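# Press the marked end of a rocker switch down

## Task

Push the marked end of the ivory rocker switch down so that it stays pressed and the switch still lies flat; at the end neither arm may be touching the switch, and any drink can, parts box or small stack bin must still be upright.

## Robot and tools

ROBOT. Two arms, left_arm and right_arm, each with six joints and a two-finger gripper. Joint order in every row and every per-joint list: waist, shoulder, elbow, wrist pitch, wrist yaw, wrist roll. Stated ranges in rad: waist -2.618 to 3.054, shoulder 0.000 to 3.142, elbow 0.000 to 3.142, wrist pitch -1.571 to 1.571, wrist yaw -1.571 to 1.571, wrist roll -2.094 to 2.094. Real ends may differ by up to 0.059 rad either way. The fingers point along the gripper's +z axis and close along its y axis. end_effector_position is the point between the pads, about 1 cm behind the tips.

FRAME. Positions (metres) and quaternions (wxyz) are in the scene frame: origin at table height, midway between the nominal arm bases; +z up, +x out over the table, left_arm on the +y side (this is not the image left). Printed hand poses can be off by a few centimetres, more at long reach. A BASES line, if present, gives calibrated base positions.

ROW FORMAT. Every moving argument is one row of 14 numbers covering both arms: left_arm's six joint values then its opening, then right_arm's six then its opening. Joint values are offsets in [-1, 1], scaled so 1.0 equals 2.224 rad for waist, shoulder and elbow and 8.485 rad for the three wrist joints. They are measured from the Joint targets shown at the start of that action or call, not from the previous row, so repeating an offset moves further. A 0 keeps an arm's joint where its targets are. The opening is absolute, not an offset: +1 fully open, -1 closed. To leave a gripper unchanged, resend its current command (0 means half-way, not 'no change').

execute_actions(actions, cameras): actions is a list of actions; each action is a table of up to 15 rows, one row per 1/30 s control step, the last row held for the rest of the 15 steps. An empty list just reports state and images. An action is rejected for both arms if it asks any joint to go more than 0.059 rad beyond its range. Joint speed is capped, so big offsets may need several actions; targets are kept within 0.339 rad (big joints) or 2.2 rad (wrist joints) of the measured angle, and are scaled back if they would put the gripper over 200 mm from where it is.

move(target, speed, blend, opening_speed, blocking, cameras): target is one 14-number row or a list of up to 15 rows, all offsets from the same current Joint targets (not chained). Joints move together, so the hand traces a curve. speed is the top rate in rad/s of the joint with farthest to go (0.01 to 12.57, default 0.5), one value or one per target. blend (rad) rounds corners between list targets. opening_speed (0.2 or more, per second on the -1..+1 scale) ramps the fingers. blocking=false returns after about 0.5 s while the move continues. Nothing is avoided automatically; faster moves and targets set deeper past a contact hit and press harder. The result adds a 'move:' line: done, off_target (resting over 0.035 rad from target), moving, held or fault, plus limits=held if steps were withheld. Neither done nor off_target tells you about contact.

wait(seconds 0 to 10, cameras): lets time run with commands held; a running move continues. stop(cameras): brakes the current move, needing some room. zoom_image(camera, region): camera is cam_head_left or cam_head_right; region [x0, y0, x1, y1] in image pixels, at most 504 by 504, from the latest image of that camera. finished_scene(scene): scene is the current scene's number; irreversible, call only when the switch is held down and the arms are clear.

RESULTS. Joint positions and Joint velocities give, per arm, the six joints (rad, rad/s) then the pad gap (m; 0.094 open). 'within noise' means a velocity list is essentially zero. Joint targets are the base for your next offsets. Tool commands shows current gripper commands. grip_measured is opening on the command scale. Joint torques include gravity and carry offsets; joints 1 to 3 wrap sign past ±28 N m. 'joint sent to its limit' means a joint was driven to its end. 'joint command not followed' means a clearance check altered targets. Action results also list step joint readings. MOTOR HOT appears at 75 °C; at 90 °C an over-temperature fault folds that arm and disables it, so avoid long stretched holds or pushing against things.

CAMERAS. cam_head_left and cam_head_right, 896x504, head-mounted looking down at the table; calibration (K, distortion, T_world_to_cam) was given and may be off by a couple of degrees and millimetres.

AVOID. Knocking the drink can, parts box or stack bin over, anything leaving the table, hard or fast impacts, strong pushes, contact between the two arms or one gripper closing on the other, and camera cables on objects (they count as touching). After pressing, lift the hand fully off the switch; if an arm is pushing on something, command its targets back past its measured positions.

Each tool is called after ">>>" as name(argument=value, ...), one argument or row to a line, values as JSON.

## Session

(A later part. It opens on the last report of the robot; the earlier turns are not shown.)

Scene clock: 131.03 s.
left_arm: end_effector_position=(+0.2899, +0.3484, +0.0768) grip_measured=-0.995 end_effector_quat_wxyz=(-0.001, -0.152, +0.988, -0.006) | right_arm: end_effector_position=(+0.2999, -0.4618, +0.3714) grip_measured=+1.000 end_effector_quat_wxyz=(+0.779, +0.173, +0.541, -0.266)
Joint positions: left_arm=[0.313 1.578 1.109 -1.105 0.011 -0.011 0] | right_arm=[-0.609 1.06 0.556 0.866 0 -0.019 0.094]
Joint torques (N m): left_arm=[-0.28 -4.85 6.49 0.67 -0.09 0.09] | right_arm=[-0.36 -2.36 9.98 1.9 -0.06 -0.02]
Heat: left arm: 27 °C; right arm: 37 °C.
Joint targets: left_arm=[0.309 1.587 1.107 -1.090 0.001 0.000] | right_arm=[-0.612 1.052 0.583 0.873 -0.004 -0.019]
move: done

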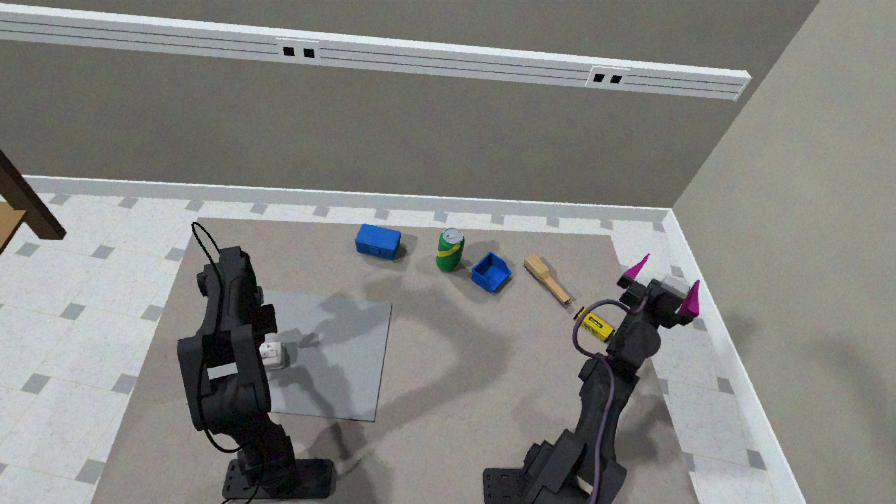

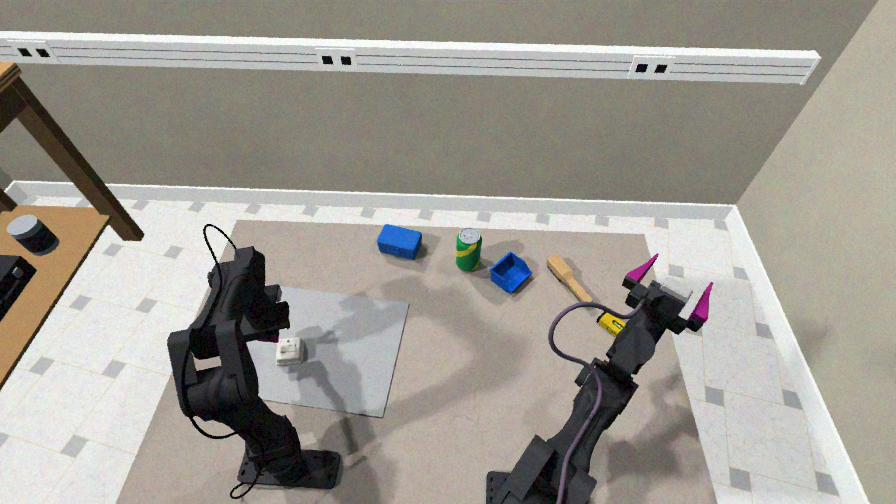

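>>> move(
  target=[0.0018, 0.01742, -0.02469, 0.01104, 0, 0, -1, 0, 0, 0, 0, 0, 0, 1],
  speed=0.2,
)

>>> zoom_image(
  camera="cam_head_right",
  region=[250, 310, 310, 370],
)

>>> zoom_image(
  camera="cam_head_left",
  region=[240, 310, 300, 370],
)

Scene clock: 135.90 s.
left_arm: end_effector_position=(+0.2950, +0.3500, +0.0560) grip_measured=-0.995 end_effector_quat_wxyz=(+0.003, -0.152, +0.988, -0.005) | right_arm: end_effector_position=(+0.2999, -0.4618, +0.3714) grip_measured=+1.000 end_effector_quat_wxyz=(+0.779, +0.173, +0.541, -0.266)
Joint positions: left_arm=[0.313 1.612 1.058 -1.012 0.011 -0.011 0] | right_arm=[-0.609 1.06 0.556 0.866 0 -0.019 0.094]
Joint torques (N m): left_arm=[-0.02 -4.79 6.06 0.68 -0.1 0.07] | right_arm=[-0.36 -2.37 9.98 1.9 -0.06 -0.02]
Heat: left arm: 27 °C; right arm: 37 °C.
Joint targets: left_arm=[0.313 1.626 1.052 -0.997 0.001 0.000] | right_arm=[-0.612 1.052 0.583 0.873 -0.004 -0.019]
move: done

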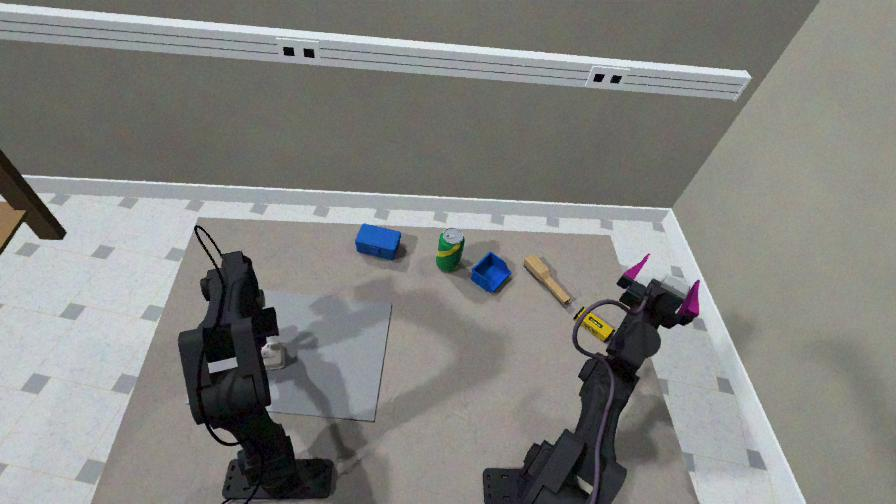

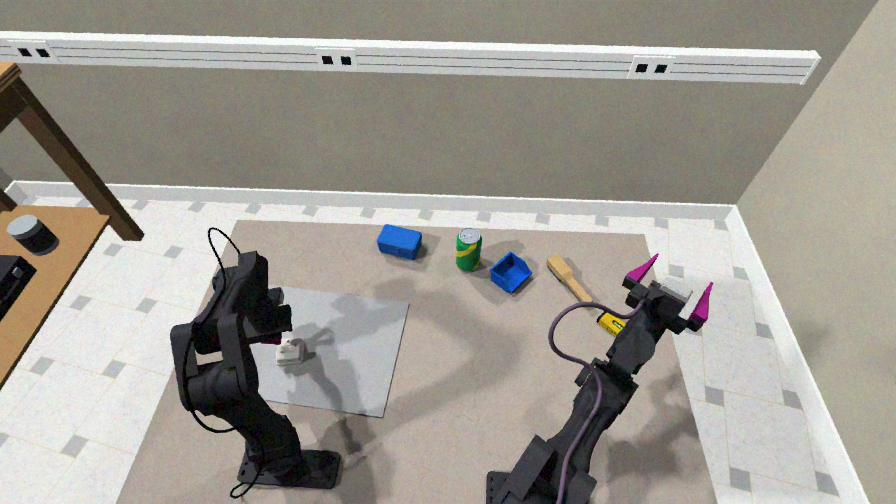

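Scaled by 8.400 from the camera's 896x504 image, which has a finer 1280x720 frame.

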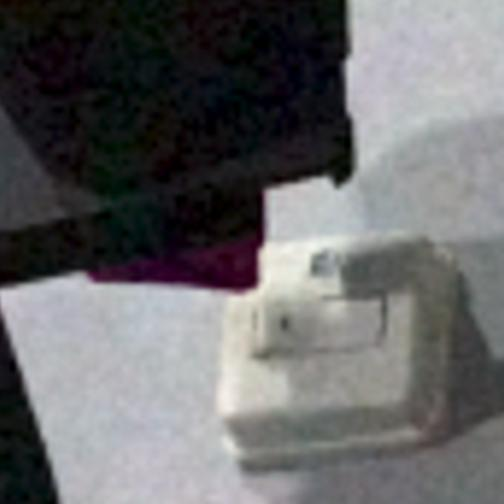

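Scaled by 8.400 from the camera's 896x504 image, which has a finer 1280x720 frame.

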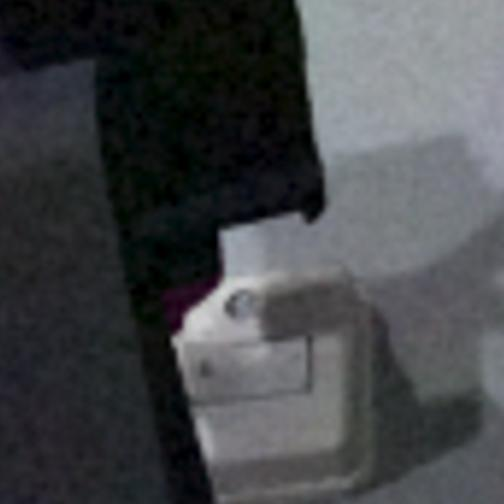

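>>> move(
  target=[0, 0.0015, -0.01357, 0.00395, 0, 0, -1, 0, 0, 0, 0, 0, 0, 1],
  speed=0.1,
  cameras=["cam_head_right"],
)

>>> zoom_image(
  camera="cam_head_right",
  region=[250, 310, 310, 370],
)

Scene clock: 139.37 s.
left_arm: end_effector_position=(+0.2938, +0.3497, +0.0491) grip_measured=-0.995 end_effector_quat_wxyz=(+0.005, -0.152, +0.988, -0.005) | right_arm: end_effector_position=(+0.2999, -0.4618, +0.3714) grip_measured=+1.000 end_effector_quat_wxyz=(+0.779, +0.173, +0.541, -0.266)
Joint positions: left_arm=[0.313 1.612 1.029 -0.978 0.011 -0.011 0] | right_arm=[-0.609 1.06 0.556 0.866 0 -0.019 0.094]
Joint torques (N m): left_arm=[-0.02 -4.37 5.87 0.67 -0.1 0.08] | right_arm=[-0.38 -2.36 9.96 1.9 -0.06 -0.02]
Heat: left arm: 27 °C; right arm: 37 °C.
Joint targets: left_arm=[0.313 1.630 1.022 -0.963 0.000 0.000] | right_arm=[-0.612 1.052 0.583 0.873 -0.004 -0.019]
move: done
Images, in order (width x height): cam_head_right 896x504.

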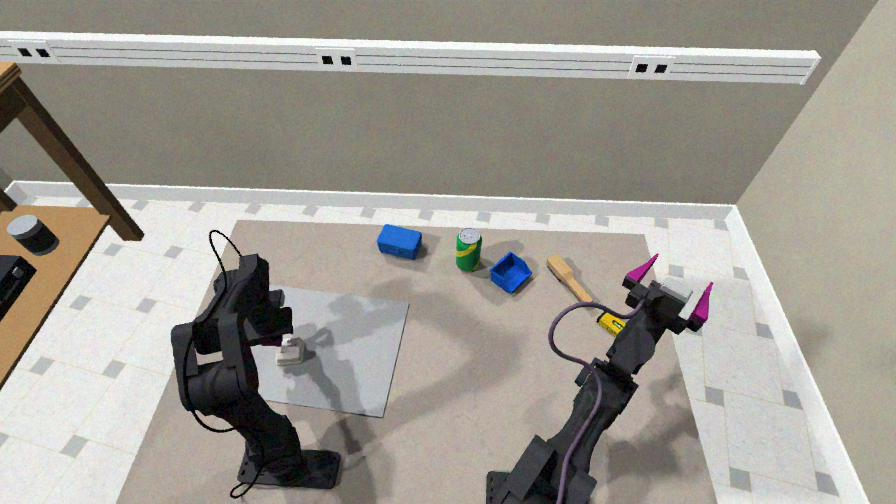

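Scaled by 8.400 from the camera's 896x504 image, which has a finer 1280x720 frame.

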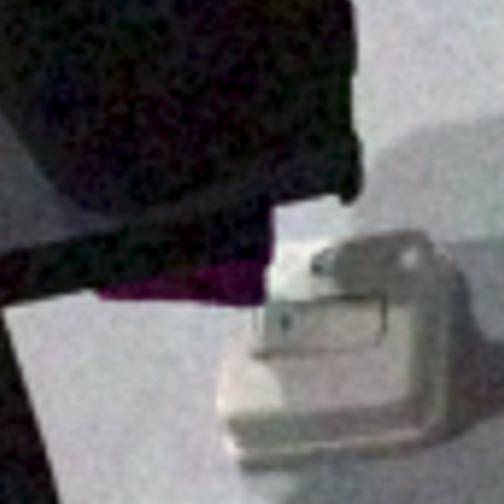

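>>> zoom_image(
  camera="cam_head_right",
  region=[256, 325, 306, 375],
)

>>> zoom_image(
  camera="cam_head_right",
  region=[180, 220, 330, 370],
)

Scaled by 10.080 from the camera's 896x504 image, which has a finer 1280x720 frame.

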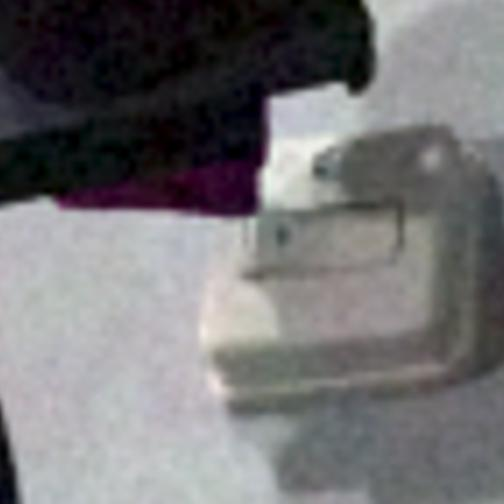

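Scaled by 3.360 from the camera's 896x504 image, which has a finer 1280x720 frame.

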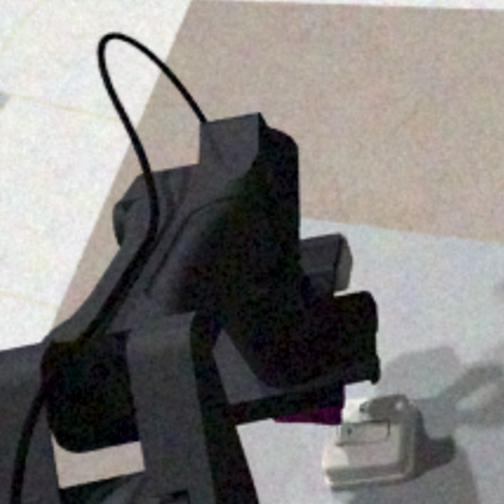

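>>> move(
  target=[0, 0.01124, -0.01057, 0, 0, 0, -1, 0, 0, 0, 0, 0, 0, 1],
  speed=0.05,
  cameras=["cam_head_right"],
)

>>> zoom_image(
  camera="cam_head_right",
  region=[256, 325, 306, 375],
)

Scene clock: 191.30 s.
left_arm: end_effector_position=(+0.2894, +0.3490, +0.0416) grip_measured=-0.995 end_effector_quat_wxyz=(-0.006, -0.152, +0.988, -0.005) | right_arm: end_effector_position=(+0.2999, -0.4618, +0.3714) grip_measured=+1.000 end_effector_quat_wxyz=(+0.779, +0.173, +0.541, -0.266)
Joint positions: left_arm=[0.313 1.627 1.013 -0.97 0.007 -0.01 0] | right_arm=[-0.609 1.06 0.556 0.866 0 -0.019 0.094]
Joint torques (N m): left_arm=[-0.1 -3.66 5 0.57 -0.04 0.06] | right_arm=[-0.36 -2.36 9.98 1.9 -0.06 -0.02]
Heat: left arm: 27 °C; right arm: 38 °C.
Joint targets: left_arm=[0.313 1.654 0.999 -0.963 0.000 0.000] | right_arm=[-0.612 1.052 0.583 0.873 -0.004 -0.019]
move: done
Images, in order (width x height): cam_head_right 896x504.

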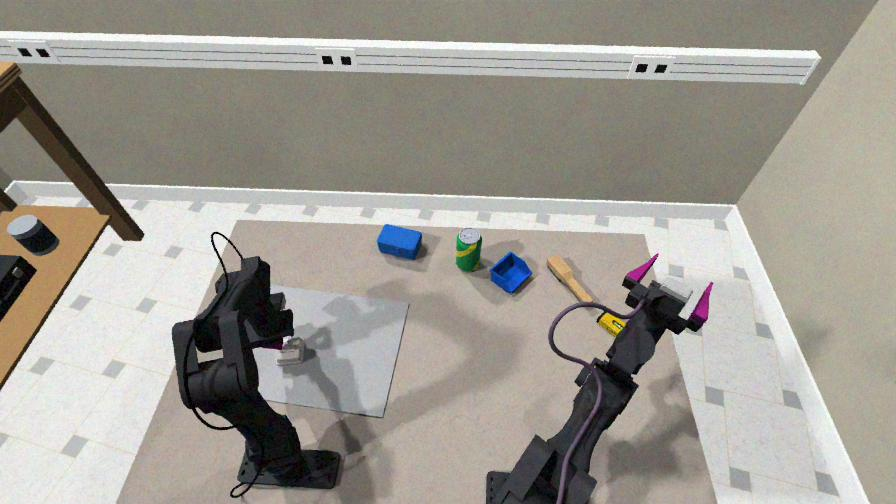

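Scaled by 10.080 from the camera's 896x504 image, which has a finer 1280x720 frame.

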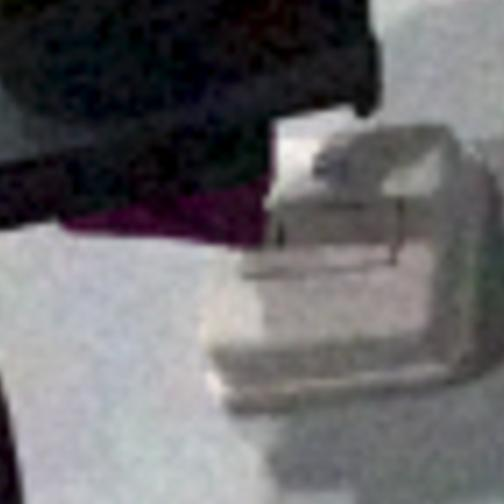

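>>> move(
  target=[0, 0.009, -0.00845, 0, 0, 0, -1, 0, 0, 0, 0, 0, 0, 1],
  speed=0.05,
  cameras=["cam_head_right"],
)

>>> zoom_image(
  camera="cam_head_right",
  region=[256, 325, 306, 375],
)

Scene clock: 193.67 s.
left_arm: end_effector_position=(+0.2862, +0.3482, +0.0366) grip_measured=-0.995 end_effector_quat_wxyz=(-0.016, -0.152, +0.988, -0.005) | right_arm: end_effector_position=(+0.2999, -0.4618, +0.3714) grip_measured=+1.000 end_effector_quat_wxyz=(+0.779, +0.173, +0.541, -0.266)
Joint positions: left_arm=[0.313 1.64 1.005 -0.968 0.006 -0.01 0] | right_arm=[-0.609 1.06 0.556 0.866 0 -0.019 0.094]
Joint torques (N m): left_arm=[-0.06 -3.15 4.03 0.52 -0.04 0.07] | right_arm=[-0.36 -2.36 9.96 1.9 -0.07 -0.02]
Heat: left arm: 27 °C; right arm: 38 °C.
Joint targets: left_arm=[0.313 1.675 0.980 -0.963 0.001 0.000] | right_arm=[-0.612 1.052 0.583 0.873 -0.004 -0.019]
move: done
Images, in order (width x height): cam_head_right 896x504.

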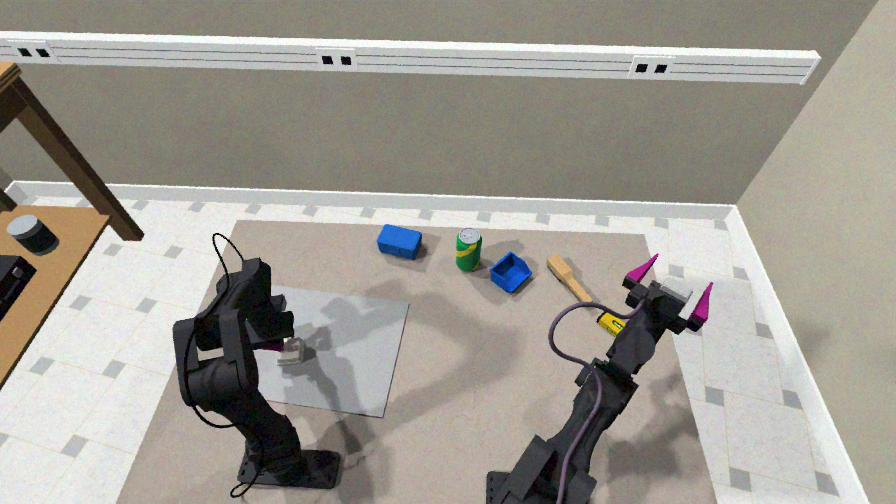

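Scaled by 10.080 from the camera's 896x504 image, which has a finer 1280x720 frame.

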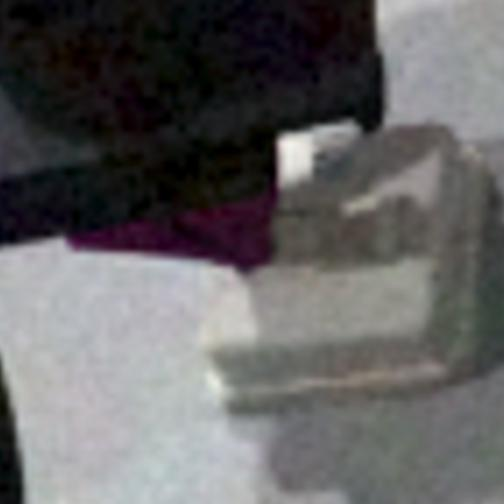

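>>> move(
  target=[0, -0.04836, 0.07531, -0.02214, 0, 0, -1, 0, 0, 0, 0, 0, 0, 1],
  speed=0.3,
)

>>> zoom_image(
  camera="cam_head_right",
  region=[256, 325, 306, 375],
)

>>> zoom_image(
  camera="cam_head_left",
  region=[240, 330, 290, 380],
)

Scene clock: 198.03 s.
left_arm: end_effector_position=(+0.2857, +0.3481, +0.0774) grip_measured=-0.995 end_effector_quat_wxyz=(-0.019, -0.152, +0.988, -0.006) | right_arm: end_effector_position=(+0.2999, -0.4618, +0.3714) grip_measured=+1.000 end_effector_quat_wxyz=(+0.779, +0.173, +0.541, -0.266)
Joint positions: left_arm=[0.313 1.594 1.127 -1.142 0.006 -0.01 0] | right_arm=[-0.609 1.06 0.556 0.866 0 -0.019 0.094]
Joint torques (N m): left_arm=[-0.06 -7.92 8.49 0.37 -0.05 0.06] | right_arm=[-0.36 -2.36 9.96 1.9 -0.07 -0.03]
Heat: left arm: 27 °C; right arm: 38 °C.
Joint targets: left_arm=[0.313 1.567 1.147 -1.151 0.001 0.000] | right_arm=[-0.612 1.052 0.583 0.873 -0.004 -0.019]
move: done

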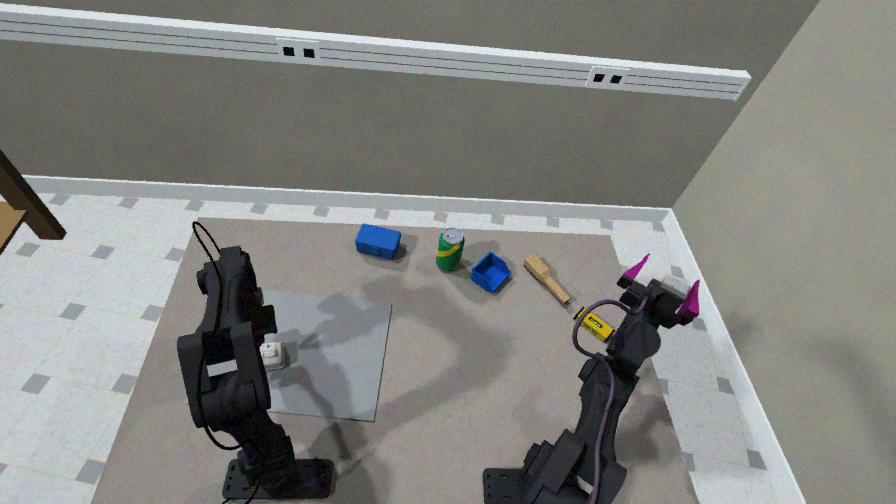

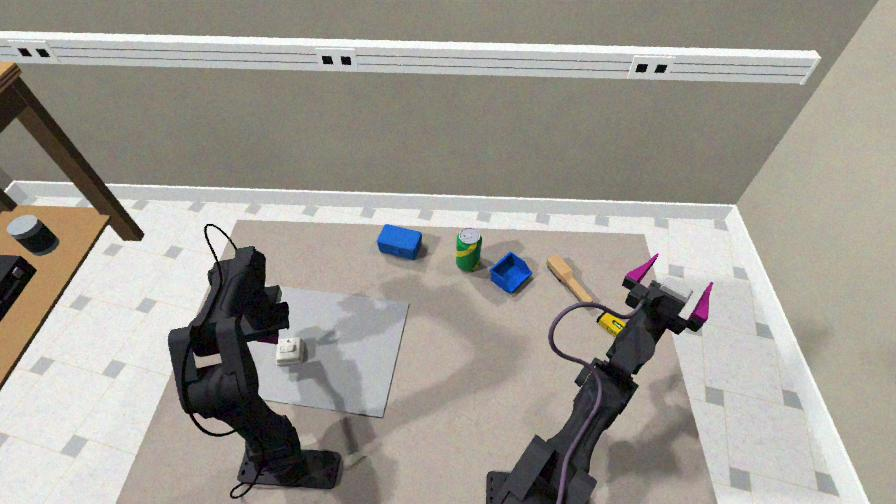

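Scaled by 10.080 from the camera's 896x504 image, which has a finer 1280x720 frame.

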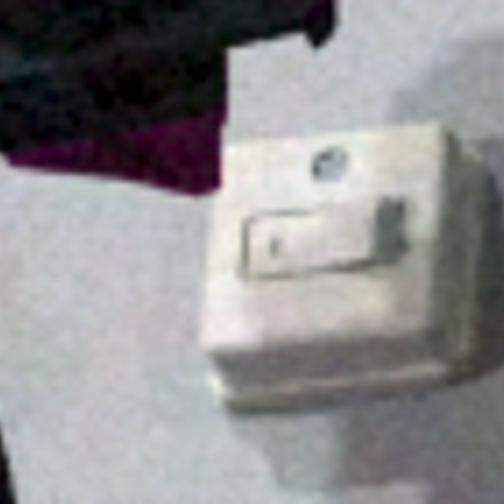

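Scaled by 10.080 from the camera's 896x504 image, which has a finer 1280x720 frame.

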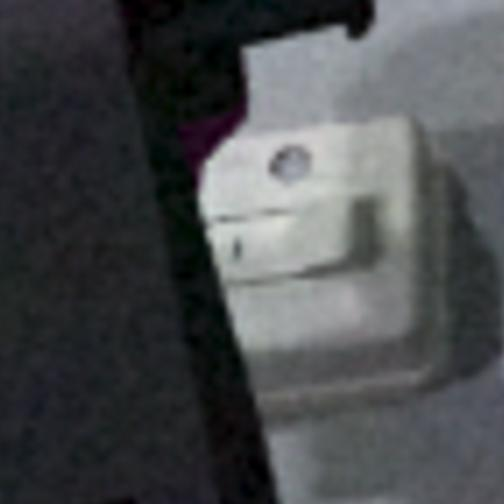

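>>> move(
  target=[
    [-0.02833, -0.05261, 0.09128, 0.0178, 0, 0, -1, 0, 0, 0, 0, 0, 0, 1],
    [-0.05018, 0.04533, -0.11661, 0.12153, 0, 0, -1, 0, 0, 0, 0, 0, 0, 1],
  ],
  speed=0.7,
  blend=0.05,
)

>>> zoom_image(
  camera="cam_head_right",
  region=[230, 230, 350, 350],
)

>>> zoom_image(
  camera="cam_head_left",
  region=[210, 230, 330, 350],
)

Scene clock: 215.57 s.
left_arm: end_effector_position=(+0.4415, +0.3501, +0.0604) grip_measured=-0.995 end_effector_quat_wxyz=(+0.326, -0.093, +0.940, +0.027) | right_arm: end_effector_position=(+0.2999, -0.4618, +0.3714) grip_measured=+1.000 end_effector_quat_wxyz=(+0.779, +0.173, +0.541, -0.266)
Joint positions: left_arm=[0.208 1.654 0.891 -0.14 0.005 -0.01 0] | right_arm=[-0.609 1.06 0.556 0.866 0 -0.019 0.094]
Joint torques (N m): left_arm=[-0.42 -5.75 6.91 1.89 -0.05 0.07] | right_arm=[-0.36 -2.37 9.98 1.9 -0.06 -0.02]
Heat: left arm: 27 °C; right arm: 38 °C.
Joint targets: left_arm=[0.201 1.668 0.888 -0.120 0.000 0.000] | right_arm=[-0.612 1.052 0.583 0.873 -0.004 -0.019]
move: done

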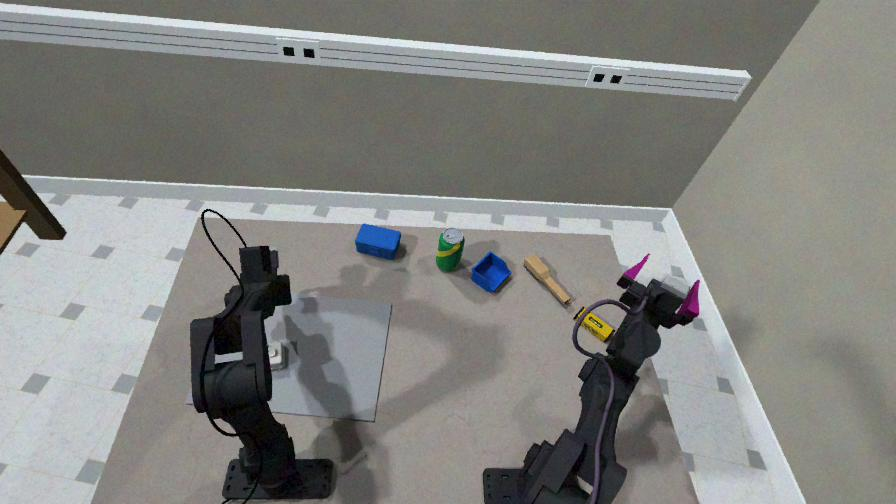

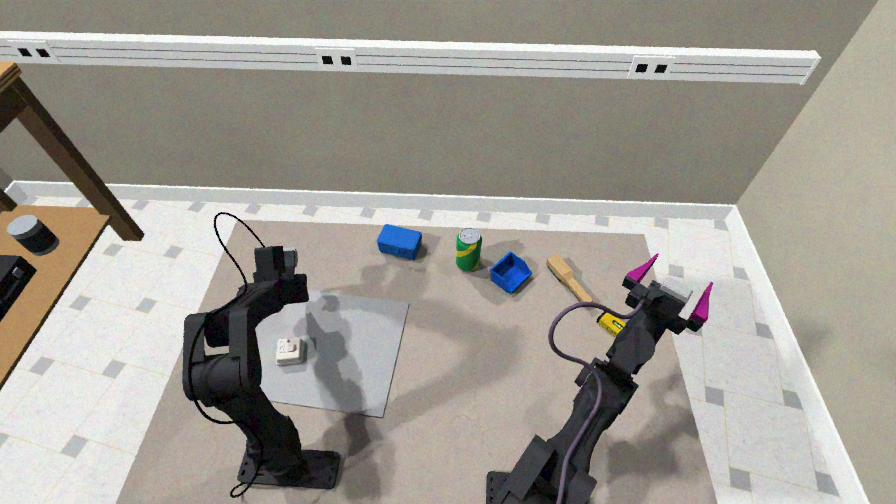

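Scaled by 4.200 from the camera's 896x504 image, which has a finer 1280x720 frame.

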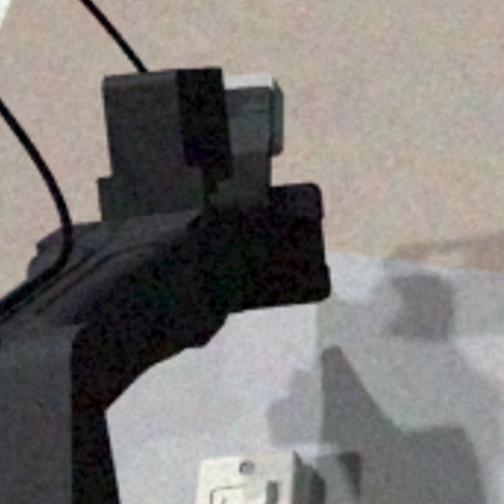

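Scaled by 4.200 from the camera's 896x504 image, which has a finer 1280x720 frame.

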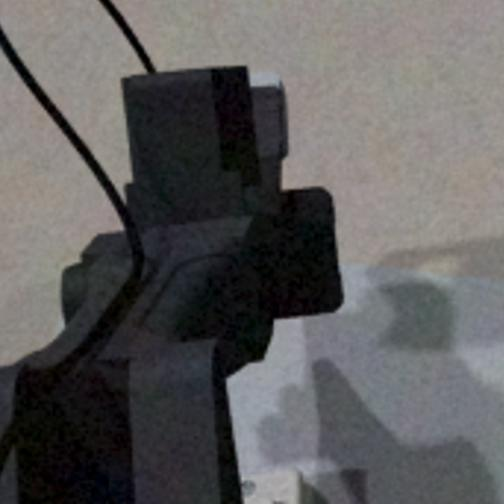

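>>> move(
  target=[0.12815, 0.10364, 0.1255, -0.04108, 0.0825, 0, -1, 0, 0, 0, 0, 0, 0, 1],
  speed=0.7,
)

>>> zoom_image(
  camera="cam_head_right",
  region=[240, 250, 320, 330],
)

>>> zoom_image(
  camera="cam_head_left",
  region=[220, 250, 300, 330],
)

Scene clock: 221.10 s.
left_arm: end_effector_position=(+0.4393, +0.3519, +0.0554) grip_measured=-0.995 end_effector_quat_wxyz=(+0.244, -0.159, +0.915, -0.278) | right_arm: end_effector_position=(+0.2999, -0.4618, +0.3714) grip_measured=+1.000 end_effector_quat_wxyz=(+0.779, +0.173, +0.541, -0.266)
Joint positions: left_arm=[0.485 1.877 1.14 -0.462 0.678 -0.01 0] | right_arm=[-0.609 1.06 0.556 0.866 0 -0.019 0.094]
Joint torques (N m): left_arm=[0.17 -6.68 9.35 1.1 0.67 0.08] | right_arm=[-0.36 -2.36 9.99 1.9 -0.06 -0.03]
Heat: left arm: 27 °C; right arm: 38 °C.
Joint targets: left_arm=[0.487 1.898 1.167 -0.468 0.700 0.000] | right_arm=[-0.612 1.052 0.583 0.873 -0.004 -0.019]
move: done

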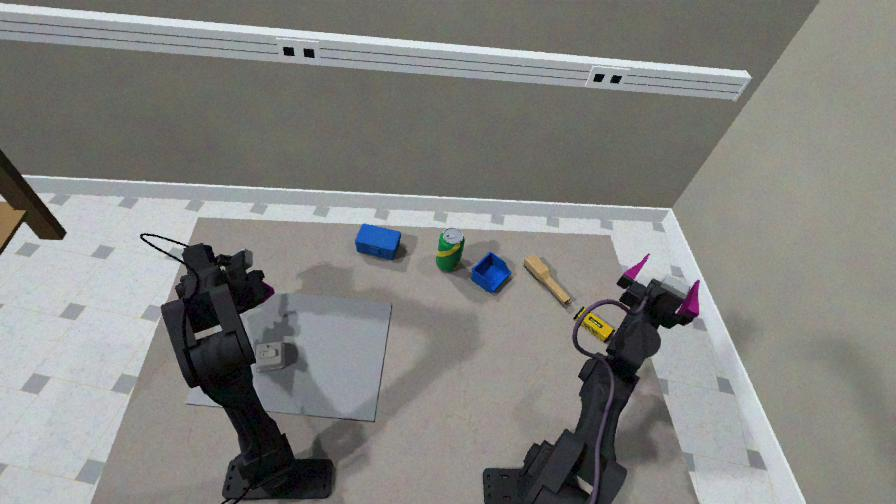

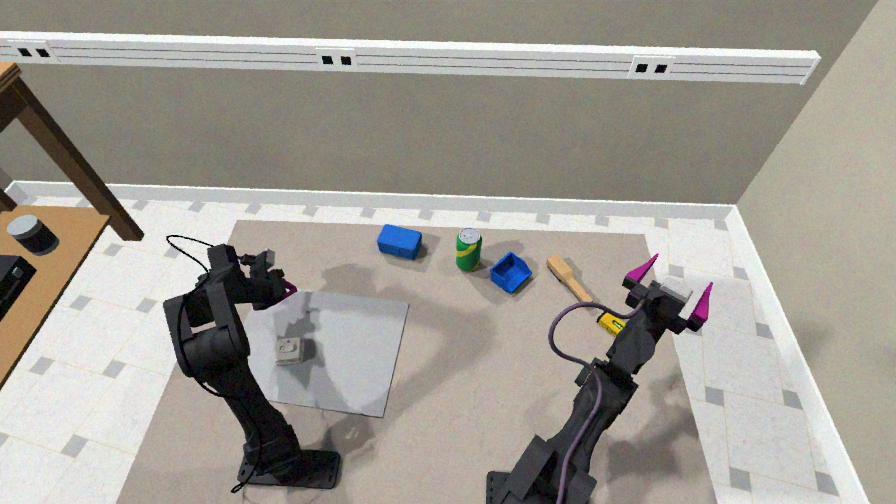

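Scaled by 6.300 from the camera's 896x504 image, which has a finer 1280x720 frame.

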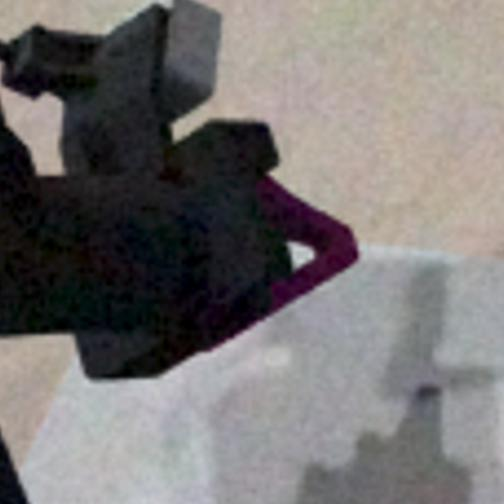

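Scaled by 6.300 from the camera's 896x504 image, which has a finer 1280x720 frame.

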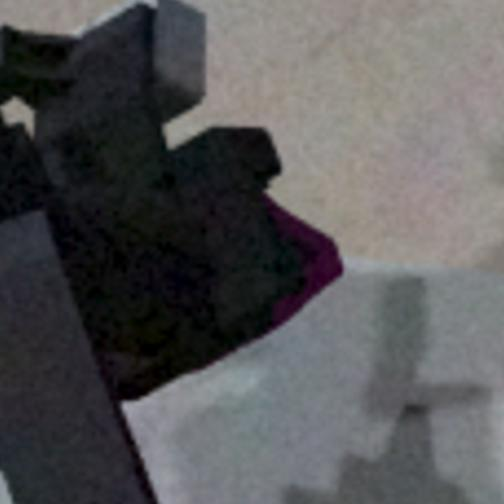

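>>> move(
  target=[-0.25265, -0.04177, -0.05585, 0.00357, 0, 0, -1, 0, 0, 0, 0, 0, 0, 1],
  speed=0.7,
)

>>> zoom_image(
  camera="cam_head_right",
  region=[340, 250, 440, 350],
)

>>> zoom_image(
  camera="cam_head_left",
  region=[320, 250, 420, 350],
)

Scene clock: 226.10 s.
left_arm: end_effector_position=(+0.3932, +0.1243, +0.0411) grip_measured=-0.995 end_effector_quat_wxyz=(+0.131, +0.094, +0.927, -0.340) | right_arm: end_effector_position=(+0.2999, -0.4618, +0.3714) grip_measured=+1.000 end_effector_quat_wxyz=(+0.779, +0.173, +0.541, -0.266)
Joint positions: left_arm=[-0.08 1.848 1.05 -0.455 0.686 -0.01 0] | right_arm=[-0.609 1.06 0.556 0.866 0 -0.019 0.094]
Joint torques (N m): left_arm=[0.42 -11.54 5.83 1.26 0.58 0.05] | right_arm=[-0.36 -2.36 9.98 1.91 -0.06 -0.02]
Heat: left arm: 28 °C; right arm: 38 °C.
Joint targets: left_arm=[-0.075 1.805 1.043 -0.438 0.700 0.000] | right_arm=[-0.612 1.052 0.583 0.873 -0.004 -0.019]
move: off_target (left_arm); left_arm: the shoulder is farthest, 0.043 rad from its target

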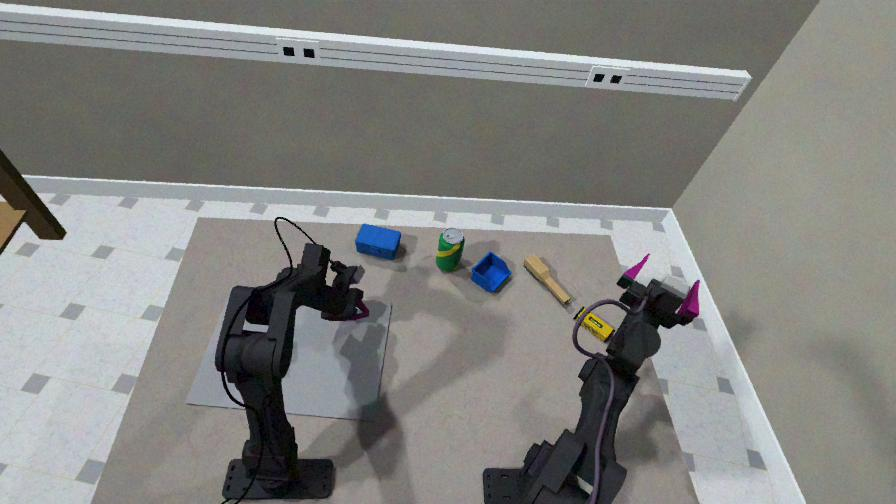

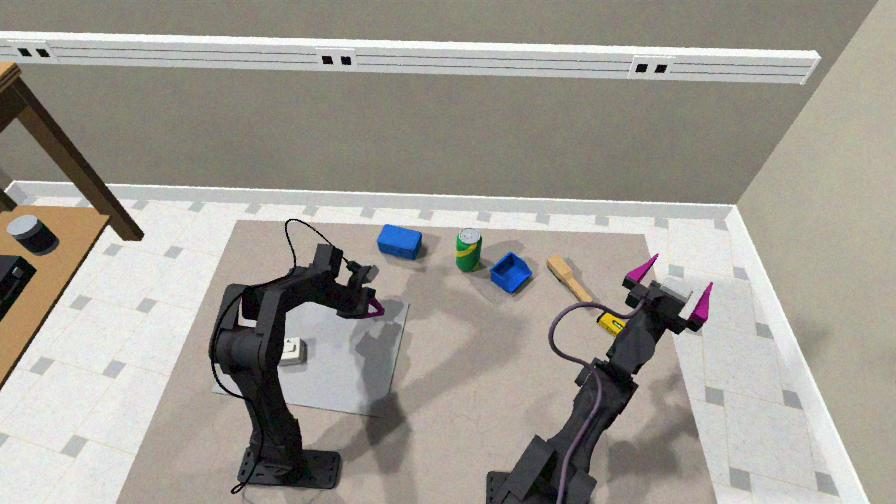

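Scaled by 5.040 from the camera's 896x504 image, which has a finer 1280x720 frame.

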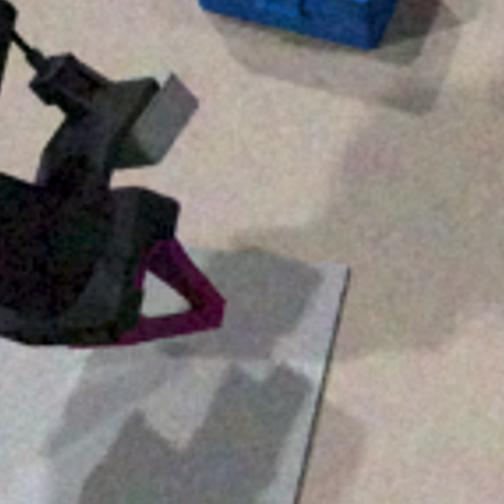

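Scaled by 5.040 from the camera's 896x504 image, which has a finer 1280x720 frame.

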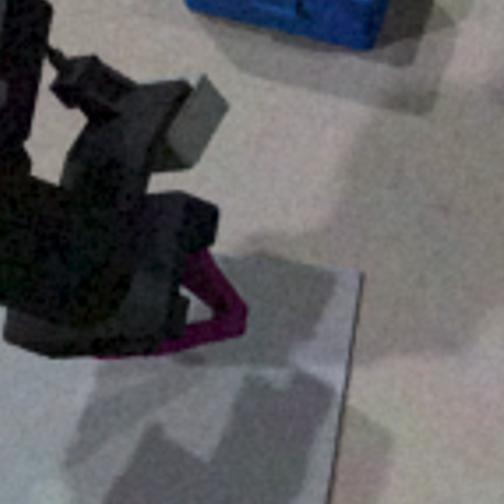

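>>> move(
  target=[0.3035, -0.2248, 0, 0, 0, 0, -1, -0.02761, 0.13266, -0.00031, -0.15419, -0.08203, 0.00224, -1],
  speed=0.8,
)

>>> zoom_image(
  camera="cam_head_right",
  region=[520, 290, 640, 410],
)

>>> zoom_image(
  camera="cam_head_left",
  region=[490, 290, 610, 410],
)

Scene clock: 242.23 s.
left_arm: end_effector_position=(+0.4006, +0.3770, +0.2248) grip_measured=-0.995 end_effector_quat_wxyz=(+0.454, -0.118, +0.863, -0.187) | right_arm: end_effector_position=(+0.2672, -0.3175, +0.0493) grip_measured=-0.996 end_effector_quat_wxyz=(+0.269, +0.263, +0.892, +0.249)
Joint positions: left_arm=[0.596 1.33 1.047 -0.449 0.686 -0.01 0] | right_arm=[-0.668 1.338 0.556 -0.431 -0.676 0.003 0]
Joint torques (N m): left_arm=[0.32 -6.63 7.58 1.88 0.46 0.05] | right_arm=[-0.49 -2.36 8.57 0.96 -0.6 -0.05]
Heat: left arm: 28 °C; right arm: 38 °C.
Joint targets: left_arm=[0.600 1.305 1.043 -0.438 0.700 0.000] | right_arm=[-0.674 1.347 0.583 -0.435 -0.700 0.001]
move: done

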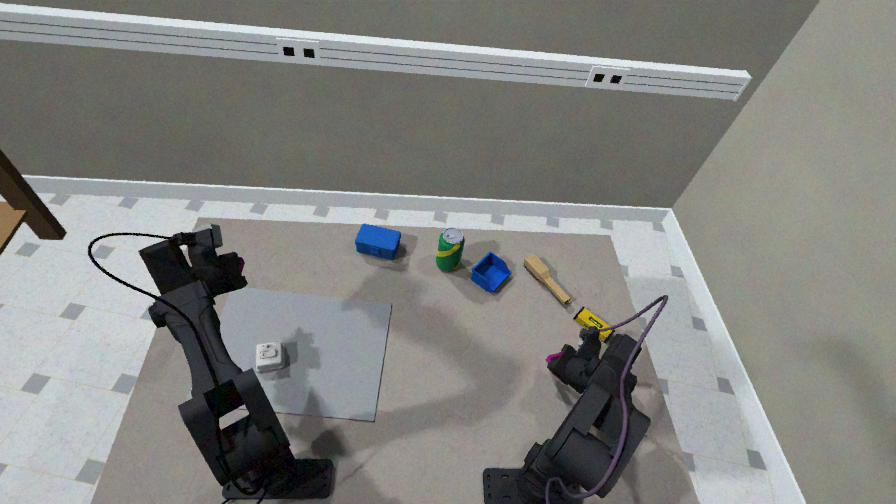

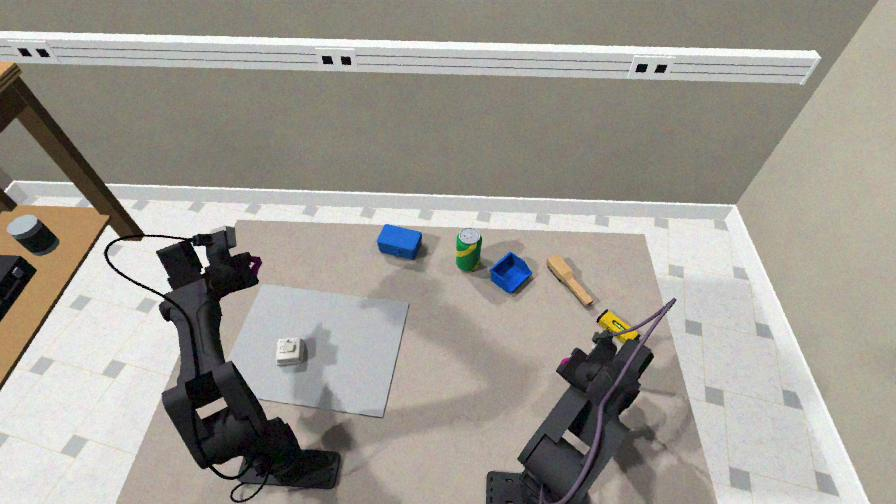

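Scaled by 4.200 from the camera's 896x504 image, which has a finer 1280x720 frame.

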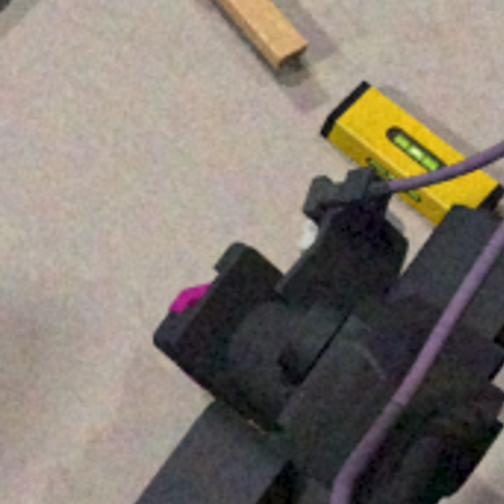

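Scaled by 4.200 from the camera's 896x504 image, which has a finer 1280x720 frame.

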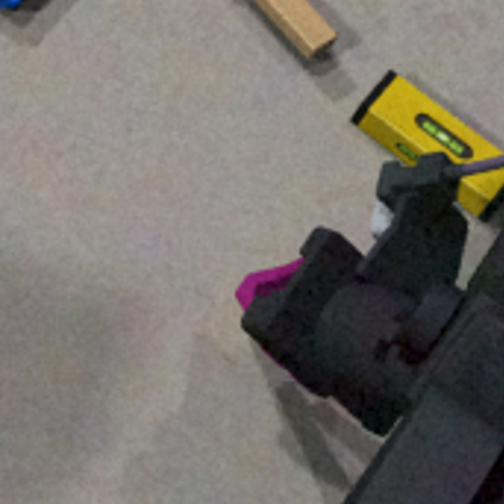

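>>> move(
  target=[0, 0, 0, 0, 0, 0, -1, 0.34514, 0.2423, 0.25513, -0.00348, 0, 0, -1],
  speed=0.8,
)

>>> zoom_image(
  camera="cam_head_right",
  region=[440, 260, 560, 380],
)

>>> zoom_image(
  camera="cam_head_left",
  region=[420, 260, 540, 380],
)

Scene clock: 248.33 s.
left_arm: end_effector_position=(+0.4006, +0.3770, +0.2248) grip_measured=-0.995 end_effector_quat_wxyz=(+0.454, -0.118, +0.863, -0.187) | right_arm: end_effector_position=(+0.3861, -0.1038, +0.0526) grip_measured=-0.996 end_effector_quat_wxyz=(+0.156, -0.090, +0.925, +0.335)
Joint positions: left_arm=[0.596 1.33 1.047 -0.449 0.686 -0.01 0] | right_arm=[0.099 1.867 1.116 -0.46 -0.683 0.004 0]
Joint torques (N m): left_arm=[0.35 -6.5 7.72 1.89 0.47 0.06] | right_arm=[-0.44 -6.31 9.35 0.97 -0.57 -0.06]
Heat: left arm: 28 °C; right arm: 37 °C.
Joint targets: left_arm=[0.600 1.305 1.043 -0.438 0.700 0.000] | right_arm=[0.094 1.886 1.150 -0.464 -0.700 0.001]
move: done

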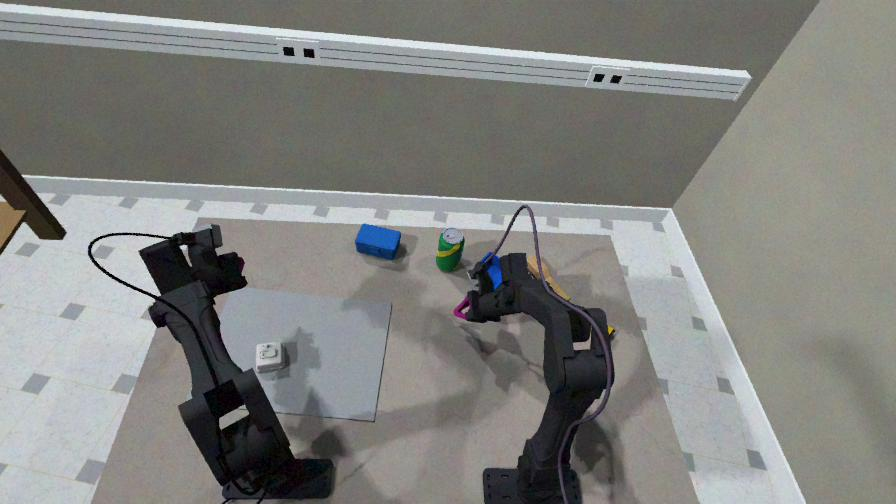

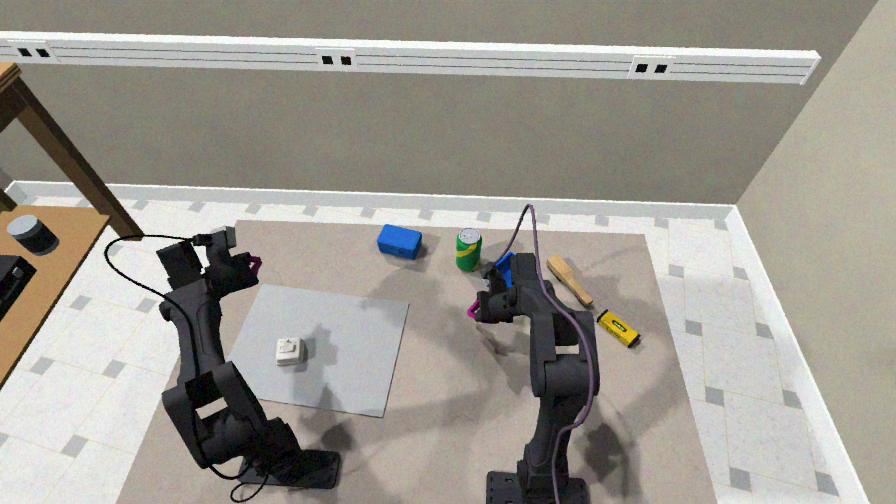

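Scaled by 4.200 from the camera's 896x504 image, which has a finer 1280x720 frame.

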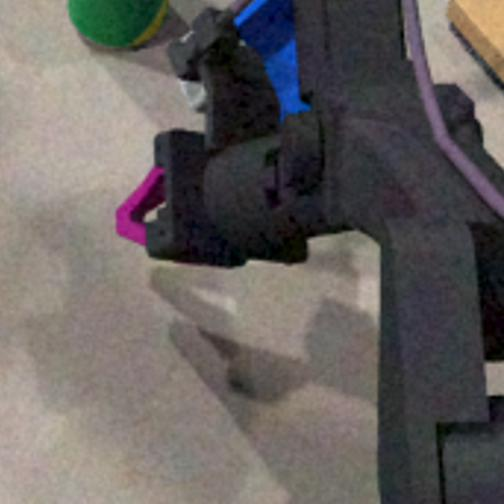

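Scaled by 4.200 from the camera's 896x504 image, which has a finer 1280x720 frame.

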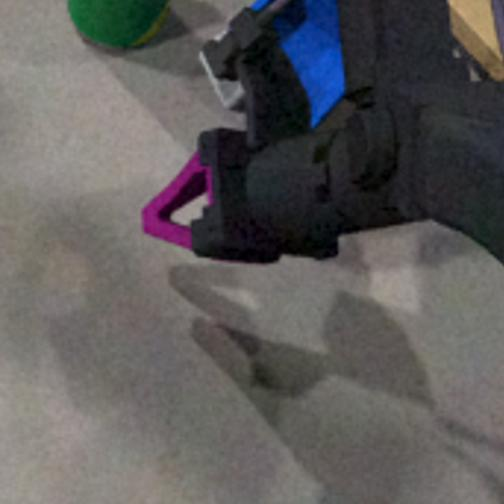

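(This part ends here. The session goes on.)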